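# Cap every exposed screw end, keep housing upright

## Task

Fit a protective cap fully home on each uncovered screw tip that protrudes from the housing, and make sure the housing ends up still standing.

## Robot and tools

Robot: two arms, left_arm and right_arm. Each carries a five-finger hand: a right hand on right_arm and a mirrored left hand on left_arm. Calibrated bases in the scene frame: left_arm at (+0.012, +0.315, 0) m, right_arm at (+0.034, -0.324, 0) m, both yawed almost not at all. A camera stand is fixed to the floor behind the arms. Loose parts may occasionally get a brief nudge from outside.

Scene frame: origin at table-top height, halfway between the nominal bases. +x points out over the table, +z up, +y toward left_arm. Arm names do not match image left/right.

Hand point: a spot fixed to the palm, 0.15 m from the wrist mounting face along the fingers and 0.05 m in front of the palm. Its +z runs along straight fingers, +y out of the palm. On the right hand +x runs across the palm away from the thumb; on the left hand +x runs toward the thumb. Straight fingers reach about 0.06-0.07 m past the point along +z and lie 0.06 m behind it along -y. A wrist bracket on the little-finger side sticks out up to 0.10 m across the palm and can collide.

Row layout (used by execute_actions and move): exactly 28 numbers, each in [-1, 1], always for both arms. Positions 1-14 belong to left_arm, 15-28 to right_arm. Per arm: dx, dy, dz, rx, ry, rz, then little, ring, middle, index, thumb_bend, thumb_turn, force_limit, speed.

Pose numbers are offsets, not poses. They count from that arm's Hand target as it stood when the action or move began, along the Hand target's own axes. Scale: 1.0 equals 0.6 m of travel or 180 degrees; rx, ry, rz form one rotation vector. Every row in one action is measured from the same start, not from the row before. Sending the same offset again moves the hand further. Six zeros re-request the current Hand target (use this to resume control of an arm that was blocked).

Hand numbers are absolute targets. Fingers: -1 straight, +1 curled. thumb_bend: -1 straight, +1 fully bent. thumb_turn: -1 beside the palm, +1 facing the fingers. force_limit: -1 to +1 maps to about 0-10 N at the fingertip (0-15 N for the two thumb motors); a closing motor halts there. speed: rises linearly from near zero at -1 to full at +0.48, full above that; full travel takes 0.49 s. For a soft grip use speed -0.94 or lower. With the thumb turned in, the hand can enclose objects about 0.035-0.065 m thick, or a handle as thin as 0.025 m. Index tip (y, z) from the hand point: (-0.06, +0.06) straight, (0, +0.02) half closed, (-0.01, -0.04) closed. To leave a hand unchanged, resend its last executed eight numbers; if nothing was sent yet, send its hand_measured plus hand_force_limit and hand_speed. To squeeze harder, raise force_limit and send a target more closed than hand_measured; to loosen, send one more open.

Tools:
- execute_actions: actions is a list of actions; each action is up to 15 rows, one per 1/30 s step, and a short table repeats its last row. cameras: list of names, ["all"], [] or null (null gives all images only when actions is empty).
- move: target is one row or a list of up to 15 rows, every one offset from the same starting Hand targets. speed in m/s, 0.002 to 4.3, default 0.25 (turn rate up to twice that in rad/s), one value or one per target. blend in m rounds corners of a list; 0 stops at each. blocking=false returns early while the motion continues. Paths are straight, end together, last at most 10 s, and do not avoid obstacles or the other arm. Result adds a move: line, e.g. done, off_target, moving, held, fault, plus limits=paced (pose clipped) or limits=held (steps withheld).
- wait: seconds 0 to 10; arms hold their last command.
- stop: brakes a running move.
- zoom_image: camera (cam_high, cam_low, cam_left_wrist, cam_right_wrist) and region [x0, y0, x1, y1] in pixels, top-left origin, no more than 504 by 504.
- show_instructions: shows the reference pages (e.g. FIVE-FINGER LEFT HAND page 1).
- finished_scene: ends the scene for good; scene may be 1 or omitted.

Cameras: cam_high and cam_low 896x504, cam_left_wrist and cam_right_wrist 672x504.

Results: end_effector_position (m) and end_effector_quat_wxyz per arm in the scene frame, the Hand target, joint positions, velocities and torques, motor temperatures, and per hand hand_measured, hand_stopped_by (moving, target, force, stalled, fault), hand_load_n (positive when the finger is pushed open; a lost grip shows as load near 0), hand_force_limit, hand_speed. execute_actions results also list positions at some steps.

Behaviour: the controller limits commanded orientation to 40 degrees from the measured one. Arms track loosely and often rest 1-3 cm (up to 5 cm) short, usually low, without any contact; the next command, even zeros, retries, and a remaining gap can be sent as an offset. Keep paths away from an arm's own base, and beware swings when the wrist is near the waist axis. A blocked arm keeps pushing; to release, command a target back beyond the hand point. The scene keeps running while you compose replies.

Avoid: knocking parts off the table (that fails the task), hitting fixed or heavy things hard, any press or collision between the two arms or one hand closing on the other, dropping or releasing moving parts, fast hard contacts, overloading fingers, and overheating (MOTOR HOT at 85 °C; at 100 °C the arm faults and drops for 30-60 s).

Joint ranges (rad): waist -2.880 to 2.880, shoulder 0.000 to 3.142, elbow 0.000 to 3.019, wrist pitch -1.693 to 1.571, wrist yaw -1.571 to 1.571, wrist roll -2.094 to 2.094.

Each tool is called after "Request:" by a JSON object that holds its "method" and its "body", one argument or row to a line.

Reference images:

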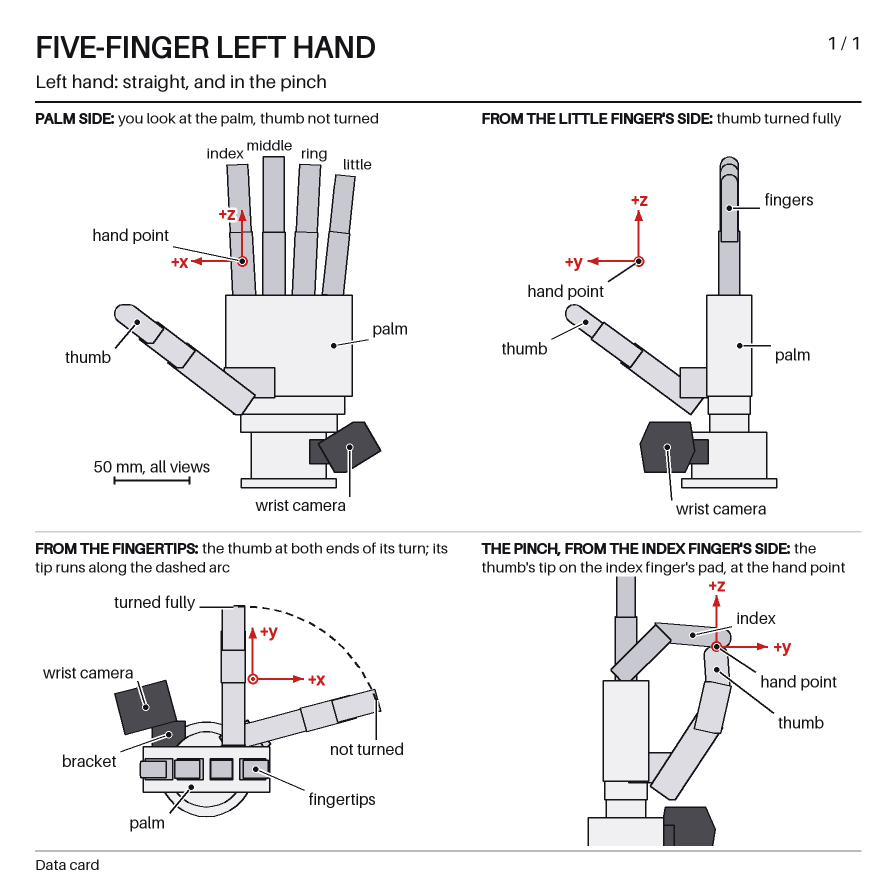

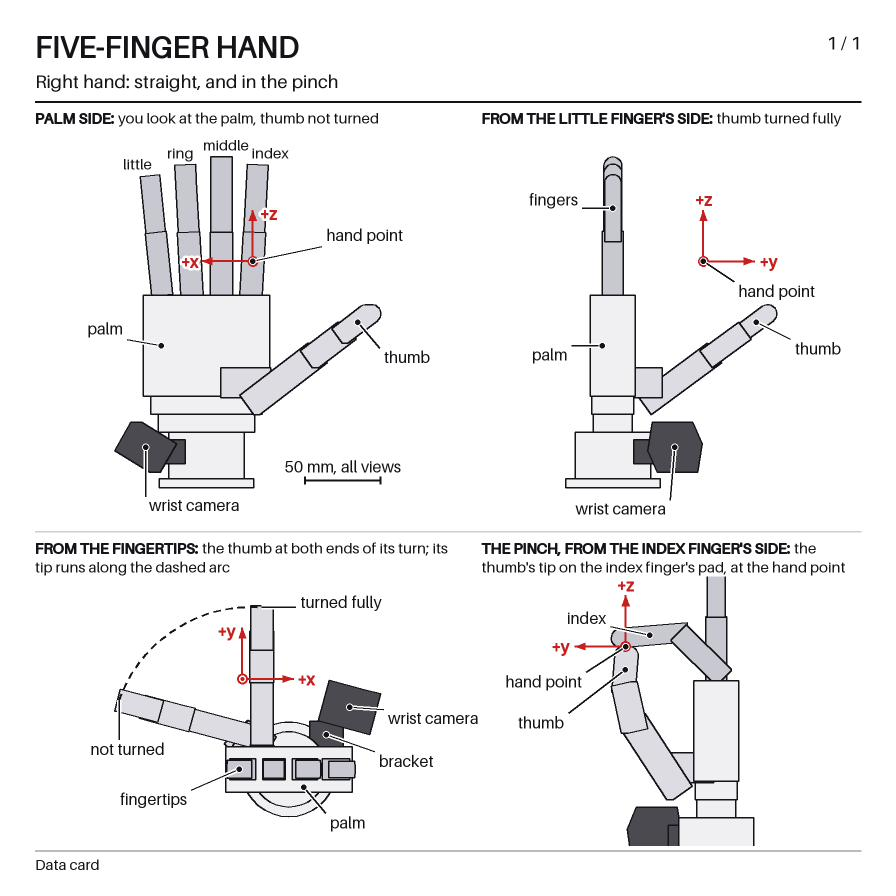

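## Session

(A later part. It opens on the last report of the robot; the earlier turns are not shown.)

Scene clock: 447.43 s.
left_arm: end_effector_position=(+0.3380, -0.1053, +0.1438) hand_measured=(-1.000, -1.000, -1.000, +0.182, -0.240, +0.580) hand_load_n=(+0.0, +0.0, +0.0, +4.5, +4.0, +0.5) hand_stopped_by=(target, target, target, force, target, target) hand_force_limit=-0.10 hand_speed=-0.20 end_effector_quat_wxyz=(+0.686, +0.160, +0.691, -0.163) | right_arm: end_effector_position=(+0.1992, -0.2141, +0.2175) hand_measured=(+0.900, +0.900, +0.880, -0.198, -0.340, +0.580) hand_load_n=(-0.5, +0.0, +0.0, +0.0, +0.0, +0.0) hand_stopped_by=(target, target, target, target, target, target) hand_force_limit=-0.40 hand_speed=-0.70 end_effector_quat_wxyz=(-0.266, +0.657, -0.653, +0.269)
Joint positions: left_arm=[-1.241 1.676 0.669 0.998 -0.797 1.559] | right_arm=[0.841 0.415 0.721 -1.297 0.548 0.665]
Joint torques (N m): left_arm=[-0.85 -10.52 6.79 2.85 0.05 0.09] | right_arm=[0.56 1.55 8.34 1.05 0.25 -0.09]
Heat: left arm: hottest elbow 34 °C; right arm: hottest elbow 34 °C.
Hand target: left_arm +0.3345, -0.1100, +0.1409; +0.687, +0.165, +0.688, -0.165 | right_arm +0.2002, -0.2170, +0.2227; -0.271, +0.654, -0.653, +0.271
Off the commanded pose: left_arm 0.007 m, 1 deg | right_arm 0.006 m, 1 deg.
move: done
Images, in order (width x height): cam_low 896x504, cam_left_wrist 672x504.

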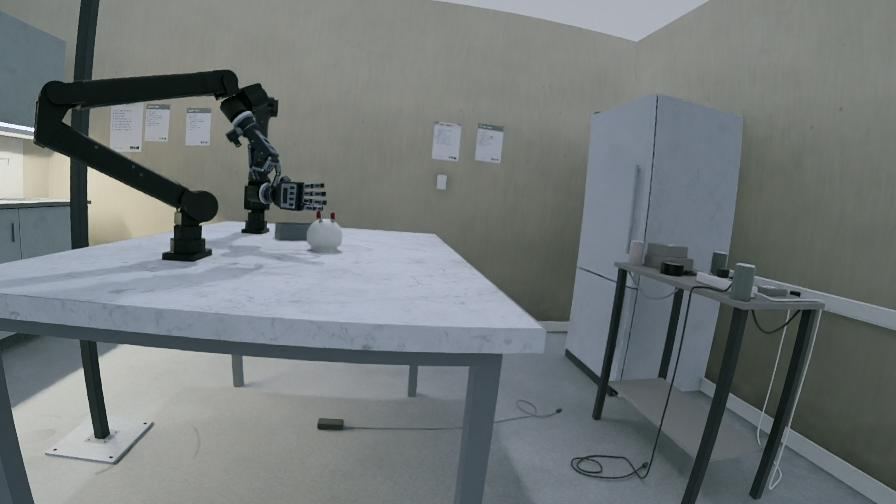

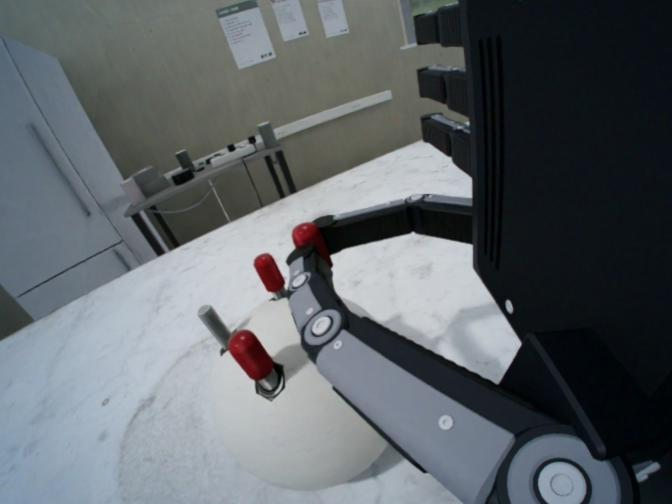

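Request:
{"method": "move", "body": {
  "target": [0.0040,0.0052,-0.0030,0,0,0,-1,-1,-1,0.32,-0.24,0.58,-0.1,-0.2,0,0,0,0,0,0,0.9,0.9,0.88,-0.2,-0.34,0.58,-0.4,-0.7],
  "speed": 0.05,
  "cameras": ["cam_left_wrist","cam_low"]
}}

Request:
{"method": "zoom_image", "body": {
  "camera": "cam_low",
  "region": [305, 195, 345, 225]
}}

Request:
{"method": "zoom_image", "body": {
  "camera": "cam_left_wrist",
  "region": [190, 210, 390, 410]
}}

Scene clock: 448.87 s.
left_arm: end_effector_position=(+0.3381, -0.1057, +0.1454) hand_measured=(-1.000, -1.000, -1.000, +0.182, -0.240, +0.580) hand_load_n=(+0.0, +0.0, +0.0, +4.5, +4.0, +0.5) hand_stopped_by=(target, target, target, force, target, target) hand_force_limit=-0.10 hand_speed=-0.20 end_effector_quat_wxyz=(+0.688, +0.157, +0.689, -0.166) | right_arm: end_effector_position=(+0.1992, -0.2141, +0.2175) hand_measured=(+0.900, +0.900, +0.880, -0.198, -0.340, +0.580) hand_load_n=(+0.0, +0.0, +0.5, +0.0, +0.0, +0.0) hand_stopped_by=(target, target, target, target, target, target) hand_force_limit=-0.40 hand_speed=-0.70 end_effector_quat_wxyz=(-0.266, +0.657, -0.653, +0.269)
Joint positions: left_arm=[-1.241 1.677 0.669 1.01 -0.797 1.559] | right_arm=[0.841 0.415 0.721 -1.297 0.548 0.665]
Joint torques (N m): left_arm=[-1.38 -10.11 5.87 2.88 0.12 0.11] | right_arm=[0.62 1.49 8.34 1.05 0.25 -0.09]
Heat: left arm: hottest elbow 34 °C; right arm: hottest elbow 34 °C.
Hand target: left_arm +0.3343, -0.1064, +0.1384; +0.687, +0.165, +0.688, -0.165 | right_arm +0.2002, -0.2170, +0.2227; -0.271, +0.654, -0.653, +0.271
Off the commanded pose: left_arm 0.008 m, 1 deg | right_arm 0.006 m, 1 deg.
move: done
Images, in order (width x height): cam_low 896x504, cam_left_wrist 672x504.

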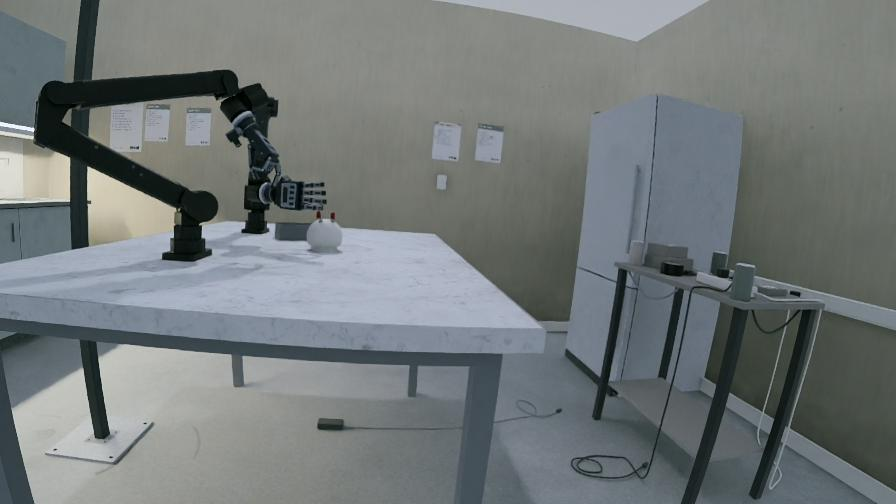

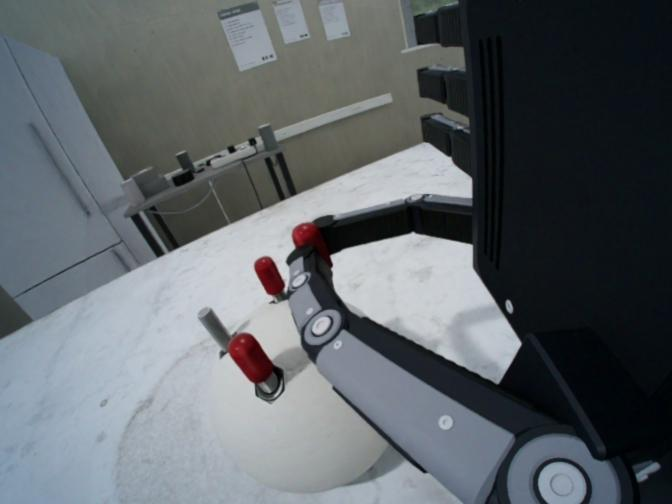

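Scaled by 12.600 from the camera's 896x504 image, which has a finer 1280x720 frame.

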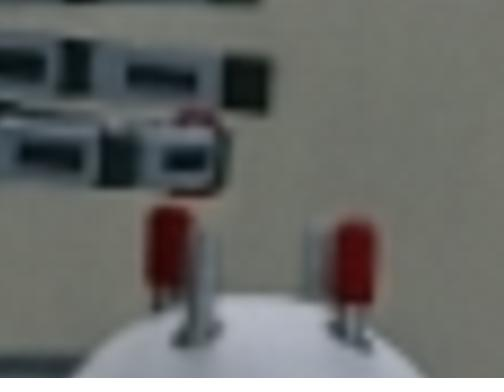

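Scaled by 2.520 from the camera's 672x504 image, which has a finer 960x720 frame.

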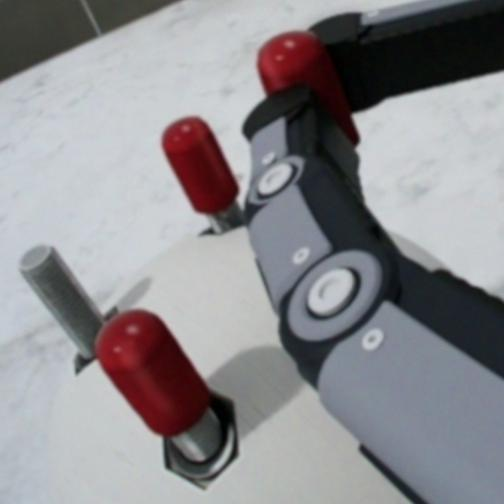

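Request:
{"method": "move", "body": {
  "target": [
    [-0.0610,-0.0055,0.0028,0,0,0,-1,-1,-1,0.32,-0.24,0.58,-0.1,-0.2,0,0,0,0,0,0,0.9,0.9,0.88,-0.2,-0.34,0.58,-0.4,-0.7],
    [-0.0007,-0.0064,0.0026,0,0,0,-1,-1,-1,0.32,-0.24,0.58,-0.1,-0.2,0,0,0,0,0,0,0.9,0.9,0.88,-0.2,-0.34,0.58,-0.4,-0.7]
  ],
  "speed": [0.1,0.06],
  "cameras": ["cam_left_wrist","cam_low"]
}}

Request:
{"method": "zoom_image", "body": {
  "camera": "cam_low",
  "region": [305, 195, 345, 225]
}}

Request:
{"method": "zoom_image", "body": {
  "camera": "cam_left_wrist",
  "region": [190, 210, 390, 410]
}}

Scene clock: 451.80 s.
left_arm: end_effector_position=(+0.3381, -0.1055, +0.1409) hand_measured=(-1.000, -1.000, -1.000, +0.182, -0.240, +0.580) hand_load_n=(+0.0, +0.0, +0.0, +4.5, +3.5, +0.5) hand_stopped_by=(target, target, target, force, target, target) hand_force_limit=-0.10 hand_speed=-0.20 end_effector_quat_wxyz=(+0.685, +0.161, +0.691, -0.161) | right_arm: end_effector_position=(+0.1992, -0.2141, +0.2175) hand_measured=(+0.900, +0.900, +0.880, -0.198, -0.340, +0.580) hand_load_n=(+0.0, +0.0, +0.0, +0.0, +0.0, +0.0) hand_stopped_by=(target, target, target, target, target, target) hand_force_limit=-0.40 hand_speed=-0.70 end_effector_quat_wxyz=(-0.266, +0.657, -0.653, +0.269)
Joint positions: left_arm=[-1.241 1.684 0.669 1.004 -0.797 1.561] | right_arm=[0.841 0.415 0.721 -1.297 0.548 0.665]
Joint torques (N m): left_arm=[-1.26 -10.34 6.83 2.88 -0.04 0.06] | right_arm=[0.62 1.49 8.35 1.06 0.25 -0.09]
Heat: left arm: hottest elbow 34 °C; right arm: hottest elbow 34 °C.
Hand target: left_arm +0.3340, -0.1105, +0.1388; +0.687, +0.165, +0.688, -0.165 | right_arm +0.2002, -0.2170, +0.2227; -0.271, +0.654, -0.653, +0.271
Off the commanded pose: left_arm 0.007 m, 1 deg | right_arm 0.006 m, 1 deg.
move: done
Images, in order (width x height): cam_low 896x504, cam_left_wrist 672x504.

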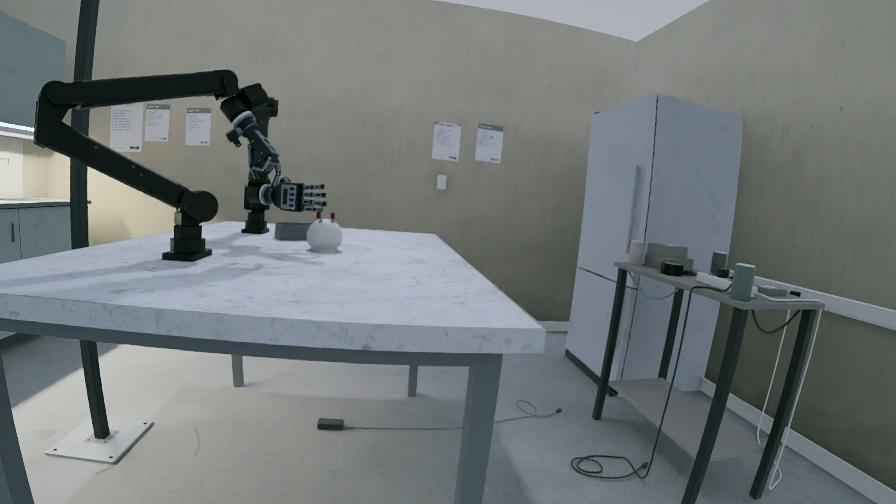

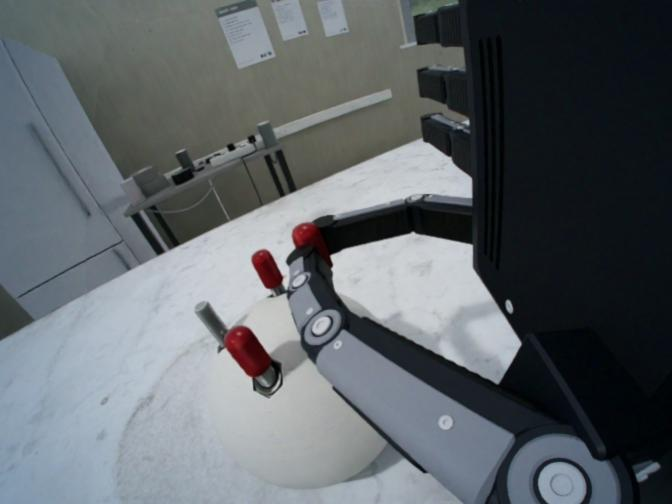

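Scaled by 12.600 from the camera's 896x504 image, which has a finer 1280x720 frame.

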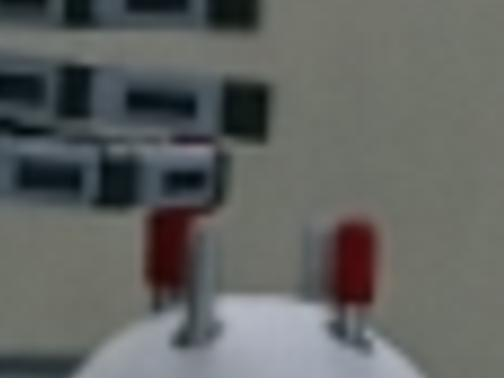

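Scaled by 2.520 from the camera's 672x504 image, which has a finer 960x720 frame.

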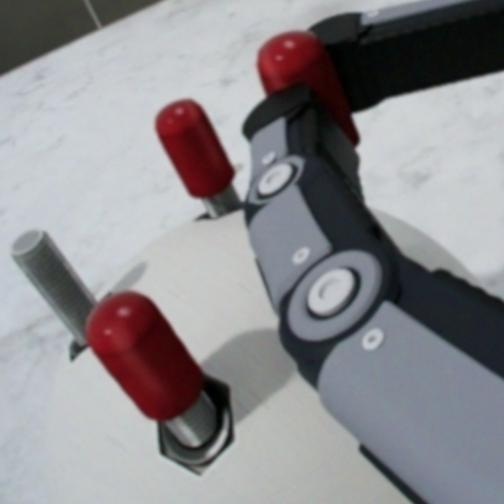

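Request:
{"method": "zoom_image", "body": {
  "camera": "cam_low",
  "region": [312, 200, 332, 220]
}}

Request:
{"method": "zoom_image", "body": {
  "camera": "cam_left_wrist",
  "region": [290, 215, 350, 275]
}}

Scaled by 25.200 from the camera's 896x504 image, which has a finer 1280x720 frame.

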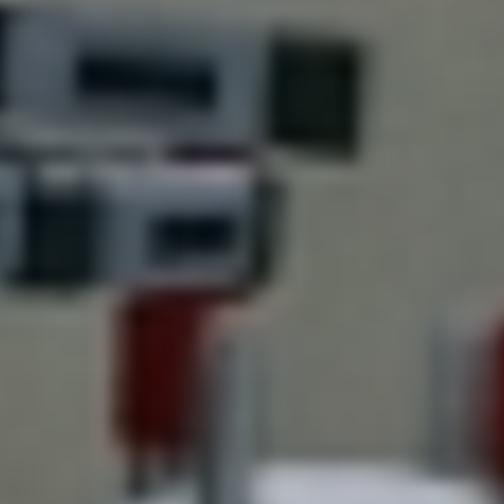

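Scaled by 8.400 from the camera's 672x504 image, which has a finer 960x720 frame.

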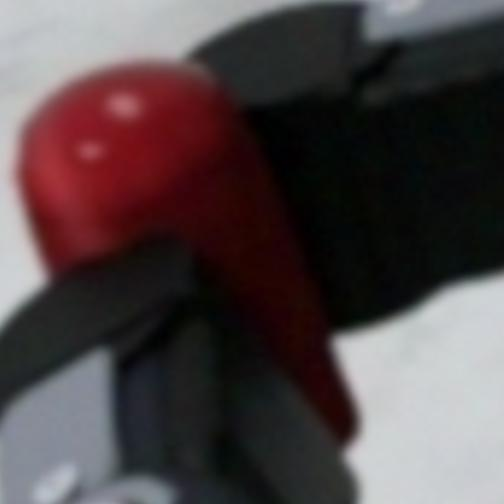

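Request:
{"method": "move", "body": {
  "target": [0,0.0143,0.0086,0,0,0,-1,-1,-1,0.32,-0.24,0.58,-0.1,-0.2,0,0,0,0,0,0,0.9,0.9,0.88,-0.2,-0.34,0.58,-0.4,-0.7],
  "speed": 0.05
}}

Scene clock: 456.57 s.
left_arm: end_effector_position=(+0.3375, -0.1094, +0.1414) hand_measured=(-1.000, -1.000, -1.000, +0.182, -0.240, +0.580) hand_load_n=(+0.0, +0.0, +0.0, +4.5, +3.5, +0.5) hand_stopped_by=(target, target, target, force, target, target) hand_force_limit=-0.10 hand_speed=-0.20 end_effector_quat_wxyz=(+0.684, +0.167, +0.689, -0.168) | right_arm: end_effector_position=(+0.1992, -0.2141, +0.2175) hand_measured=(+0.900, +0.900, +0.880, -0.198, -0.340, +0.580) hand_load_n=(+0.0, +0.0, +0.0, +0.0, +0.0, +0.0) hand_stopped_by=(target, target, target, target, target, target) hand_force_limit=-0.40 hand_speed=-0.70 end_effector_quat_wxyz=(-0.266, +0.657, -0.653, +0.269)
Joint positions: left_arm=[-1.241 1.684 0.669 1.007 -0.778 1.561] | right_arm=[0.841 0.415 0.721 -1.297 0.548 0.665]
Joint torques (N m): left_arm=[0.79 -10.46 6.09 2.89 0.18 0.1] | right_arm=[0.62 1.49 8.35 1.06 0.25 -0.09]
Heat: left arm: hottest elbow 34 °C; right arm: hottest elbow 34 °C.
Hand target: left_arm +0.3425, -0.1052, +0.1388; +0.687, +0.165, +0.688, -0.165 | right_arm +0.2002, -0.2170, +0.2227; -0.271, +0.654, -0.653, +0.271
Off the commanded pose: left_arm 0.007 m, 1 deg | right_arm 0.006 m, 1 deg.
move: done

Request:
{"method": "move", "body": {
  "target": [0,0.0086,0.0052,0,0,0,-1,-1,-1,0.32,-0.24,0.58,-0.1,-0.2,0,0,0,0,0,0,0.9,0.9,0.88,-0.2,-0.34,0.58,-0.4,-0.7],
  "speed": 0.05
}}

Scene clock: 457.87 s.
left_arm: end_effector_position=(+0.3423, -0.1082, +0.1414) hand_measured=(-1.000, -1.000, -1.000, +0.182, -0.240, +0.580) hand_load_n=(+0.0, +0.0, +0.0, +4.0, +4.0, +0.5) hand_stopped_by=(target, target, target, force, target, target) hand_force_limit=-0.10 hand_speed=-0.20 end_effector_quat_wxyz=(+0.684, +0.168, +0.689, -0.169) | right_arm: end_effector_position=(+0.1992, -0.2141, +0.2175) hand_measured=(+0.900, +0.900, +0.880, -0.198, -0.340, +0.580) hand_load_n=(+0.0, +0.0, +0.0, +0.0, +0.0, +0.0) hand_stopped_by=(target, target, target, target, target, target) hand_force_limit=-0.40 hand_speed=-0.70 end_effector_quat_wxyz=(-0.266, +0.657, -0.653, +0.269)
Joint positions: left_arm=[-1.229 1.684 0.669 1.007 -0.764 1.561] | right_arm=[0.841 0.415 0.721 -1.297 0.548 0.665]
Joint torques (N m): left_arm=[1.2 -10.87 5.78 2.91 0.13 0.08] | right_arm=[0.62 1.49 8.35 1.05 0.25 -0.09]
Heat: left arm: hottest elbow 34 °C; right arm: hottest elbow 34 °C.
Hand target: left_arm +0.3475, -0.1021, +0.1388; +0.687, +0.165, +0.688, -0.165 | right_arm +0.2002, -0.2170, +0.2227; -0.271, +0.654, -0.653, +0.271
Off the commanded pose: left_arm 0.008 m, 1 deg | right_arm 0.006 m, 1 deg.
move: done

Request:
{"method": "move", "body": {
  "target": [-0.005,0.0069,-0.0114,0,0,0,-1,-1,-1,0.32,-0.24,0.58,-0.1,-0.2,0,0,0,0,0,0,0.9,0.9,0.88,-0.2,-0.34,0.58,-0.4,-0.7],
  "speed": 0.05,
  "cameras": ["cam_left_wrist","cam_low"]
}}

Request:
{"method": "zoom_image", "body": {
  "camera": "cam_low",
  "region": [305, 195, 345, 225]
}}

Request:
{"method": "zoom_image", "body": {
  "camera": "cam_left_wrist",
  "region": [190, 210, 390, 410]
}}

Scene clock: 459.93 s.
left_arm: end_effector_position=(+0.3400, -0.1011, +0.1366) hand_measured=(-1.000, -1.000, -1.000, +0.182, -0.240, +0.580) hand_load_n=(+0.0, +0.0, +0.0, +4.5, +3.5, +0.5) hand_stopped_by=(target, target, target, force, target, target) hand_force_limit=-0.10 hand_speed=-0.20 end_effector_quat_wxyz=(+0.682, +0.172, +0.692, -0.164) | right_arm: end_effector_position=(+0.1992, -0.2141, +0.2175) hand_measured=(+0.900, +0.900, +0.880, -0.198, -0.340, +0.580) hand_load_n=(+0.0, +0.0, +0.0, +0.0, +0.0, +0.0) hand_stopped_by=(target, target, target, target, target, target) hand_force_limit=-0.40 hand_speed=-0.70 end_effector_quat_wxyz=(-0.266, +0.657, -0.653, +0.269)
Joint positions: left_arm=[-1.229 1.68 0.648 1.01 -0.764 1.563] | right_arm=[0.841 0.415 0.721 -1.297 0.548 0.665]
Joint torques (N m): left_arm=[0.67 -12.1 5.79 2.84 -0.04 0.08] | right_arm=[0.62 1.49 8.34 1.06 0.25 -0.09]
Heat: left arm: hottest elbow 34 °C; right arm: hottest elbow 35 °C.
Hand target: left_arm +0.3433, -0.0952, +0.1419; +0.687, +0.165, +0.688, -0.165 | right_arm +0.2002, -0.2170, +0.2227; -0.271, +0.654, -0.653, +0.271
Off the commanded pose: left_arm 0.009 m, 1 deg | right_arm 0.006 m, 1 deg.
move: done
Images, in order (width x height): cam_low 896x504, cam_left_wrist 672x504.

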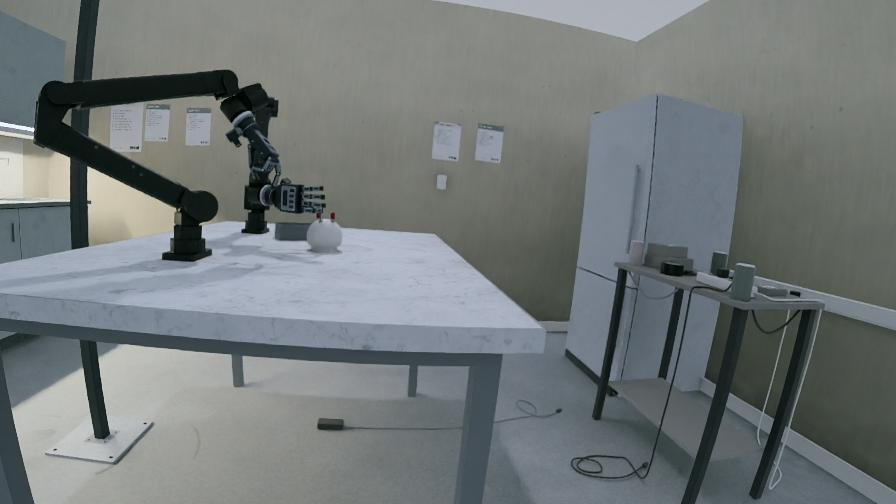

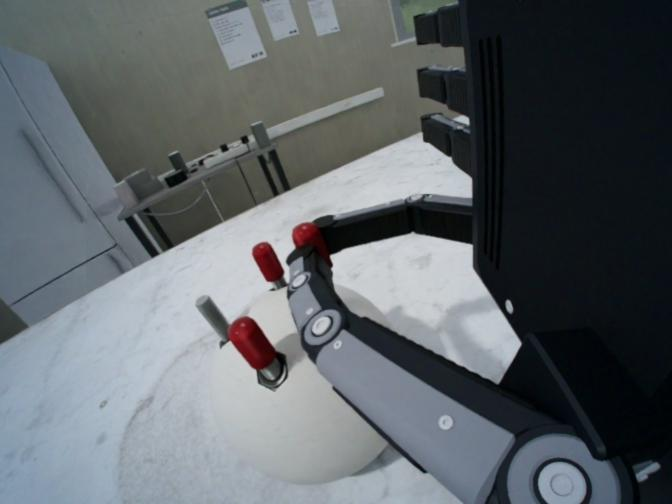

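Scaled by 12.600 from the camera's 896x504 image, which has a finer 1280x720 frame.

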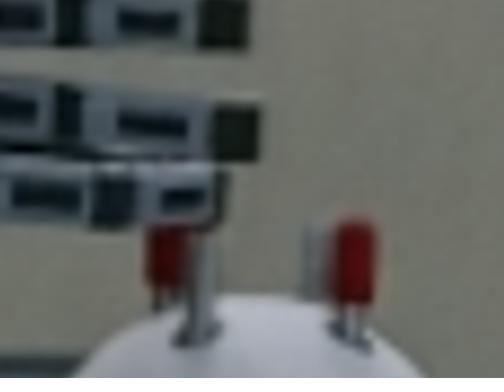

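Scaled by 2.520 from the camera's 672x504 image, which has a finer 960x720 frame.

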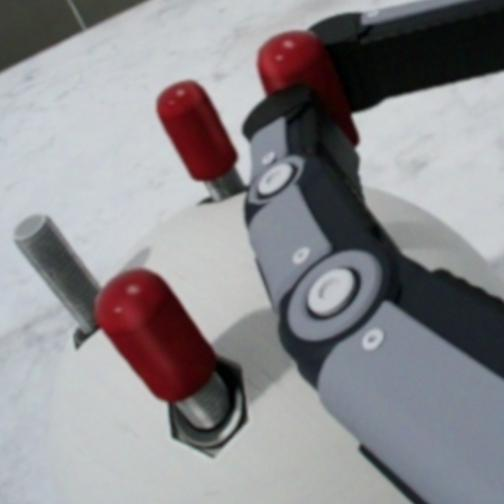

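Request:
{"method": "wait", "body": {
  "seconds": 0.1,
  "cameras": ["cam_high","cam_low","cam_left_wrist","cam_right_wrist"]
}}

Request:
{"method": "zoom_image", "body": {
  "camera": "cam_low",
  "region": [312, 200, 332, 220]
}}

Request:
{"method": "zoom_image", "body": {
  "camera": "cam_high",
  "region": [360, 240, 400, 280]
}}

Request:
{"method": "zoom_image", "body": {
  "camera": "cam_right_wrist",
  "region": [170, 200, 340, 340]
}}

Scene clock: 461.60 s.
left_arm: end_effector_position=(+0.3400, -0.1011, +0.1366) hand_measured=(-1.000, -1.000, -1.000, +0.182, -0.240, +0.580) hand_load_n=(+0.0, -0.5, +0.0, +4.0, +4.0, +0.0) hand_stopped_by=(target, target, target, force, target, target) hand_force_limit=-0.10 hand_speed=-0.20 end_effector_quat_wxyz=(+0.682, +0.172, +0.692, -0.164) | right_arm: end_effector_position=(+0.1992, -0.2141, +0.2175) hand_measured=(+0.900, +0.900, +0.880, -0.198, -0.340, +0.580) hand_load_n=(+0.0, +0.0, +0.0, +0.0, +0.0, +0.0) hand_stopped_by=(target, target, target, target, target, target) hand_force_limit=-0.40 hand_speed=-0.70 end_effector_quat_wxyz=(-0.266, +0.657, -0.653, +0.269)
Joint positions: left_arm=[-1.229 1.68 0.648 1.01 -0.764 1.563] | right_arm=[0.841 0.415 0.721 -1.297 0.548 0.665]
Joint torques (N m): left_arm=[1.14 -12.04 5.76 2.73 -0.05 0.07] | right_arm=[0.62 1.49 8.35 1.06 0.25 -0.09]
Heat: left arm: hottest elbow 34 °C; right arm: hottest elbow 35 °C.
Hand target: left_arm +0.3433, -0.0952, +0.1419; +0.687, +0.165, +0.688, -0.165 | right_arm +0.2002, -0.2170, +0.2227; -0.271, +0.654, -0.653, +0.271
Off the commanded pose: left_arm 0.009 m, 1 deg | right_arm 0.006 m, 1 deg.
wait: 0.10 s; at rest from the start

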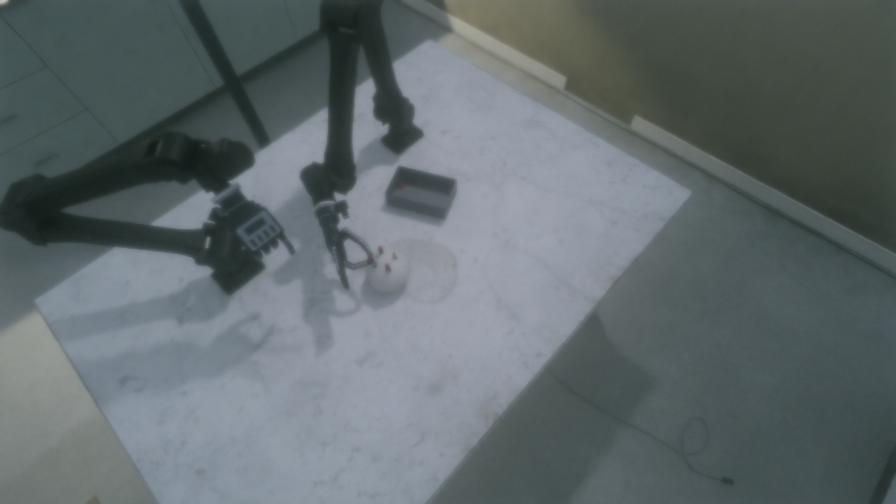

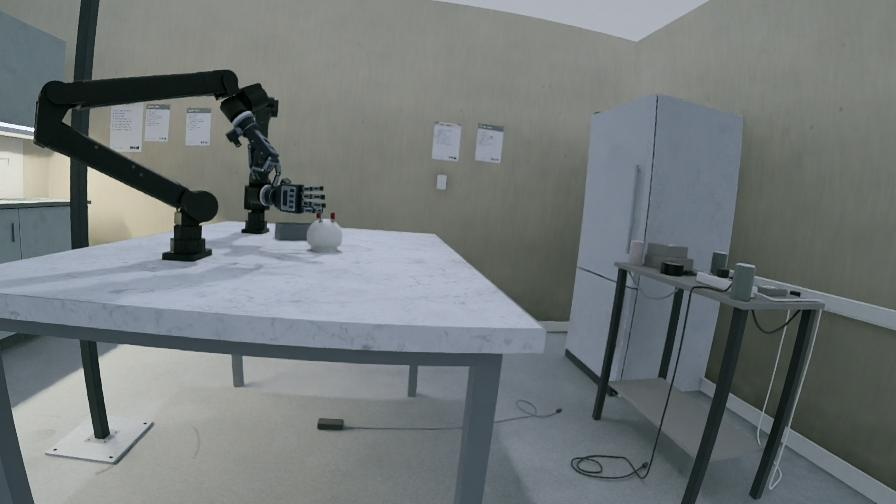

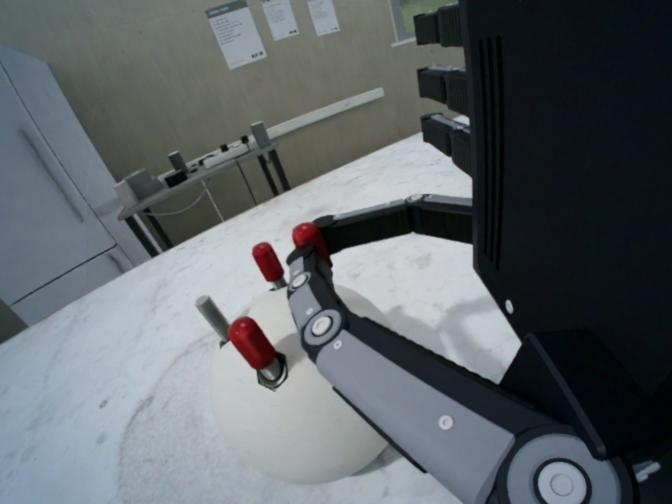

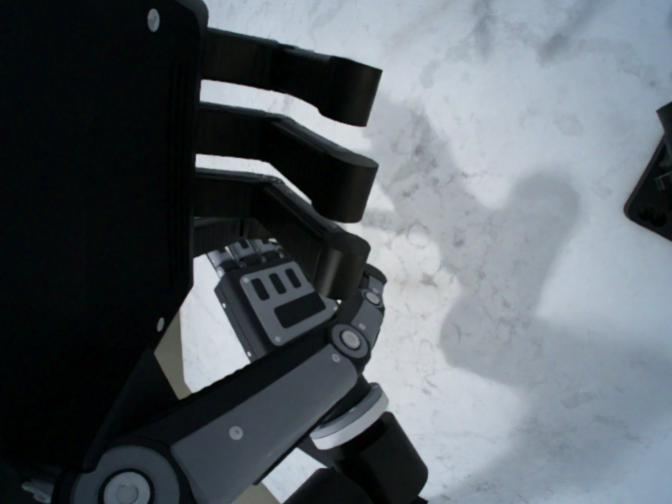

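Scaled by 25.200 from the camera's 896x504 image, which has a finer 1280x720 frame.

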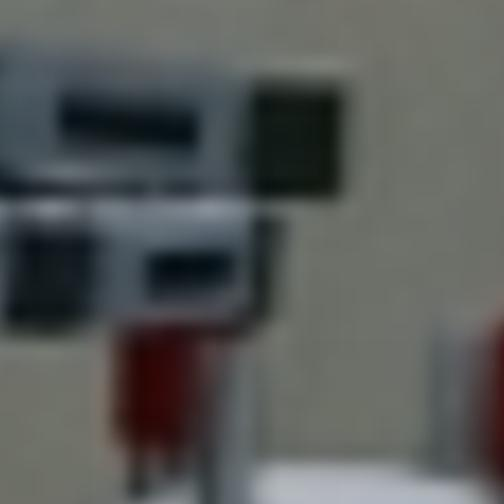

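Scaled by 12.600 from the camera's 896x504 image, which has a finer 1280x720 frame.

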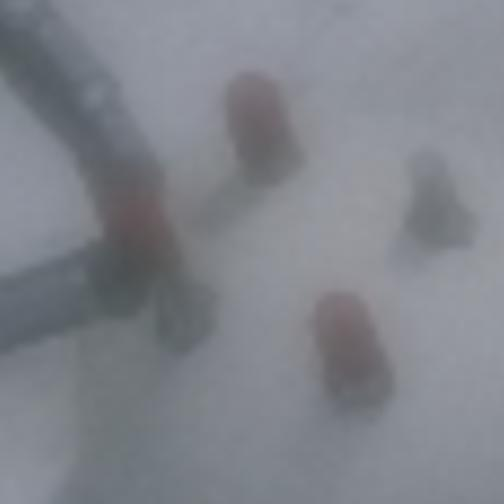

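Scaled by 2.965 from the camera's 672x504 image, which has a finer 960x720 frame.

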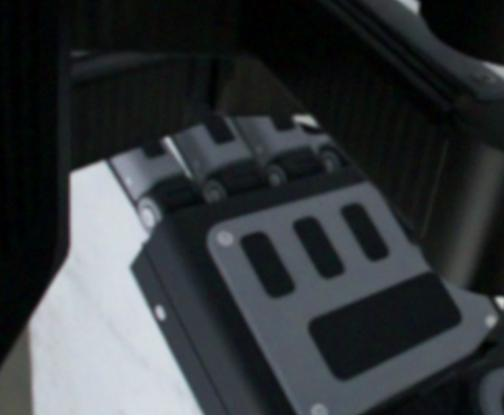

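Request:
{"method": "move", "body": {
  "target": [-0.0150,0.0073,0.0041,0,0,0,-1,-1,-1,0.32,-0.24,0.58,-0.1,-0.2,0,0,0,0,0,0,0.9,0.9,0.88,-0.2,-0.34,0.58,-0.4,-0.7],
  "speed": 0.06,
  "cameras": ["cam_left_wrist","cam_low","cam_high"]
}}

Request:
{"method": "zoom_image", "body": {
  "camera": "cam_low",
  "region": [312, 200, 332, 220]
}}

Request:
{"method": "zoom_image", "body": {
  "camera": "cam_left_wrist",
  "region": [190, 210, 390, 410]
}}

Request:
{"method": "zoom_image", "body": {
  "camera": "cam_high",
  "region": [360, 240, 400, 280]
}}

Scene clock: 466.00 s.
left_arm: end_effector_position=(+0.3429, -0.0998, +0.1495) hand_measured=(-1.000, -1.000, -1.000, +0.182, -0.240, +0.580) hand_load_n=(+0.0, +0.0, +0.0, +4.5, +3.5, +0.5) hand_stopped_by=(target, target, target, force, target, target) hand_force_limit=-0.10 hand_speed=-0.20 end_effector_quat_wxyz=(+0.687, +0.164, +0.686, -0.173) | right_arm: end_effector_position=(+0.1992, -0.2141, +0.2175) hand_measured=(+0.900, +0.900, +0.880, -0.198, -0.340, +0.580) hand_load_n=(+0.0, +0.0, +0.0, +0.0, +0.0, +0.0) hand_stopped_by=(target, target, target, target, target, target) hand_force_limit=-0.40 hand_speed=-0.70 end_effector_quat_wxyz=(-0.266, +0.657, -0.653, +0.269)
Joint positions: left_arm=[-1.221 1.653 0.648 1.01 -0.756 1.563] | right_arm=[0.841 0.415 0.721 -1.297 0.548 0.665]
Joint torques (N m): left_arm=[1.03 -12.04 5.98 1.47 0.13 0.08] | right_arm=[0.62 1.49 8.35 1.05 0.25 -0.09]
Heat: left arm: hottest elbow 34 °C; right arm: hottest elbow 35 °C.
Hand target: left_arm +0.3476, -0.0924, +0.1508; +0.687, +0.165, +0.688, -0.165 | right_arm +0.2002, -0.2170, +0.2227; -0.271, +0.654, -0.653, +0.271
Off the commanded pose: left_arm 0.009 m, 1 deg | right_arm 0.006 m, 1 deg.
move: done
Images, in order (width x height): cam_high 896x504, cam_low 896x504, cam_left_wrist 672x504.

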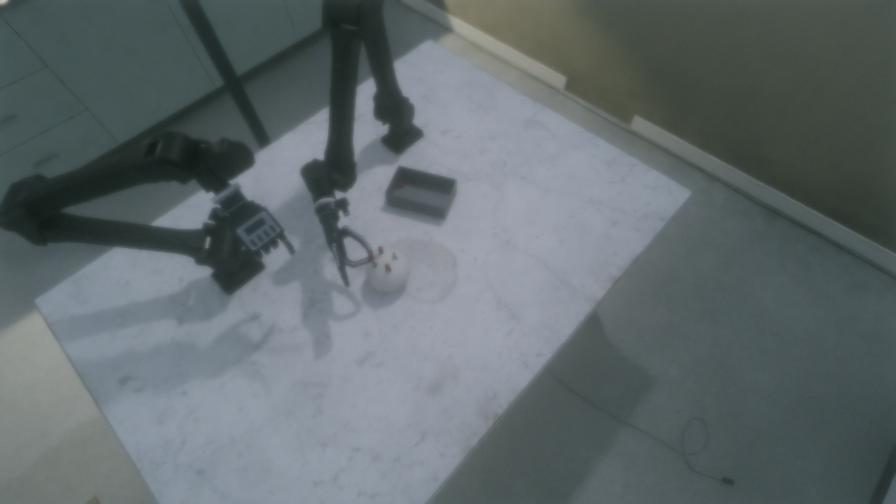

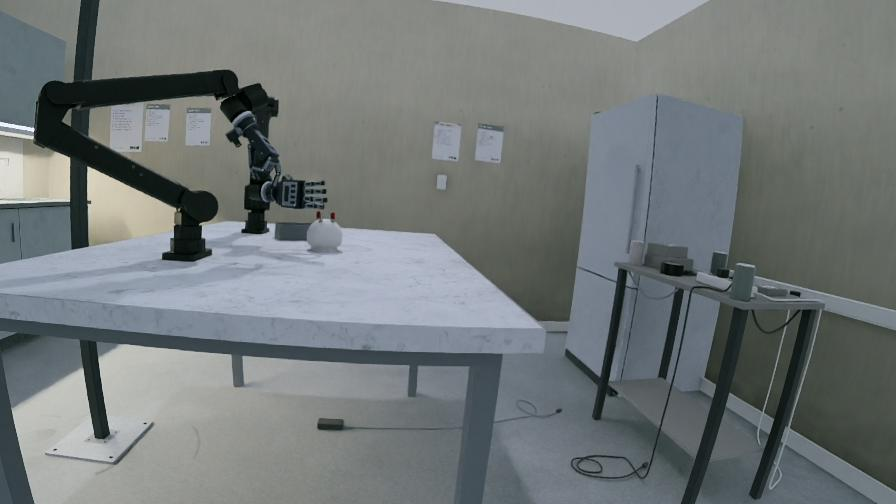

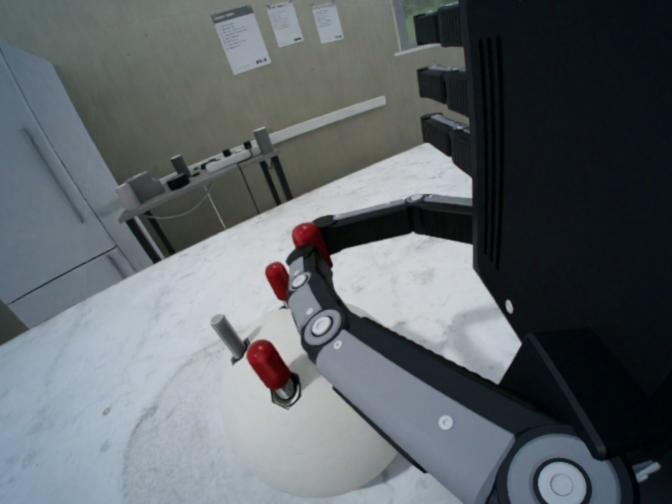

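Scaled by 25.200 from the camera's 896x504 image, which has a finer 1280x720 frame.

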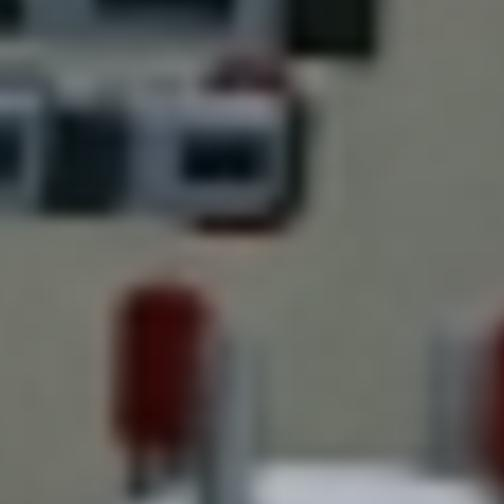

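Scaled by 2.520 from the camera's 672x504 image, which has a finer 960x720 frame.

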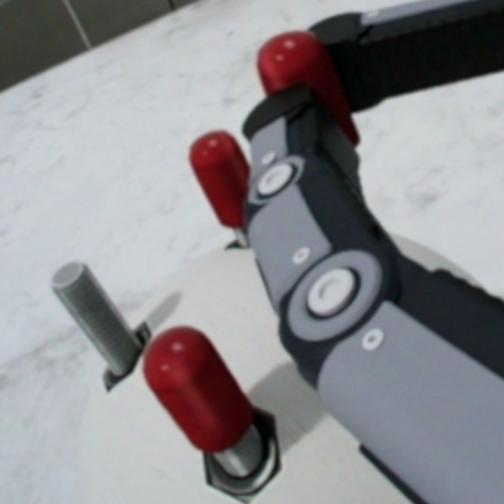

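Scaled by 12.600 from the camera's 896x504 image, which has a finer 1280x720 frame.

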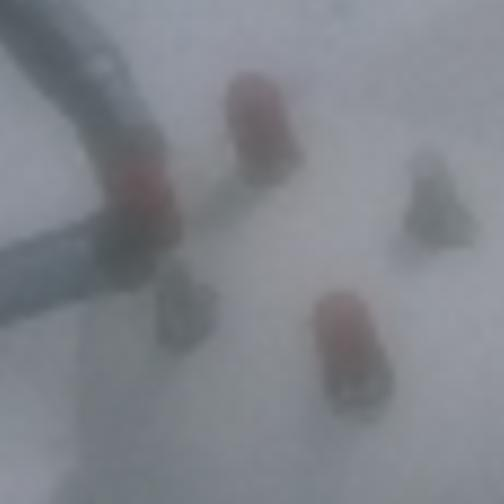

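Request:
{"method": "zoom_image", "body": {
  "camera": "cam_left_wrist",
  "region": [300, 240, 400, 340]
}}

Scaled by 5.040 from the camera's 672x504 image, which has a finer 960x720 frame.

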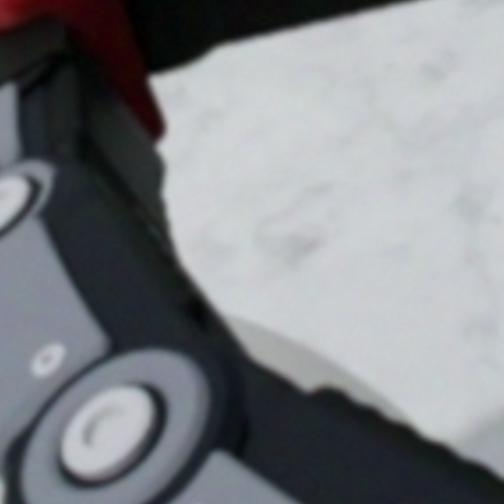

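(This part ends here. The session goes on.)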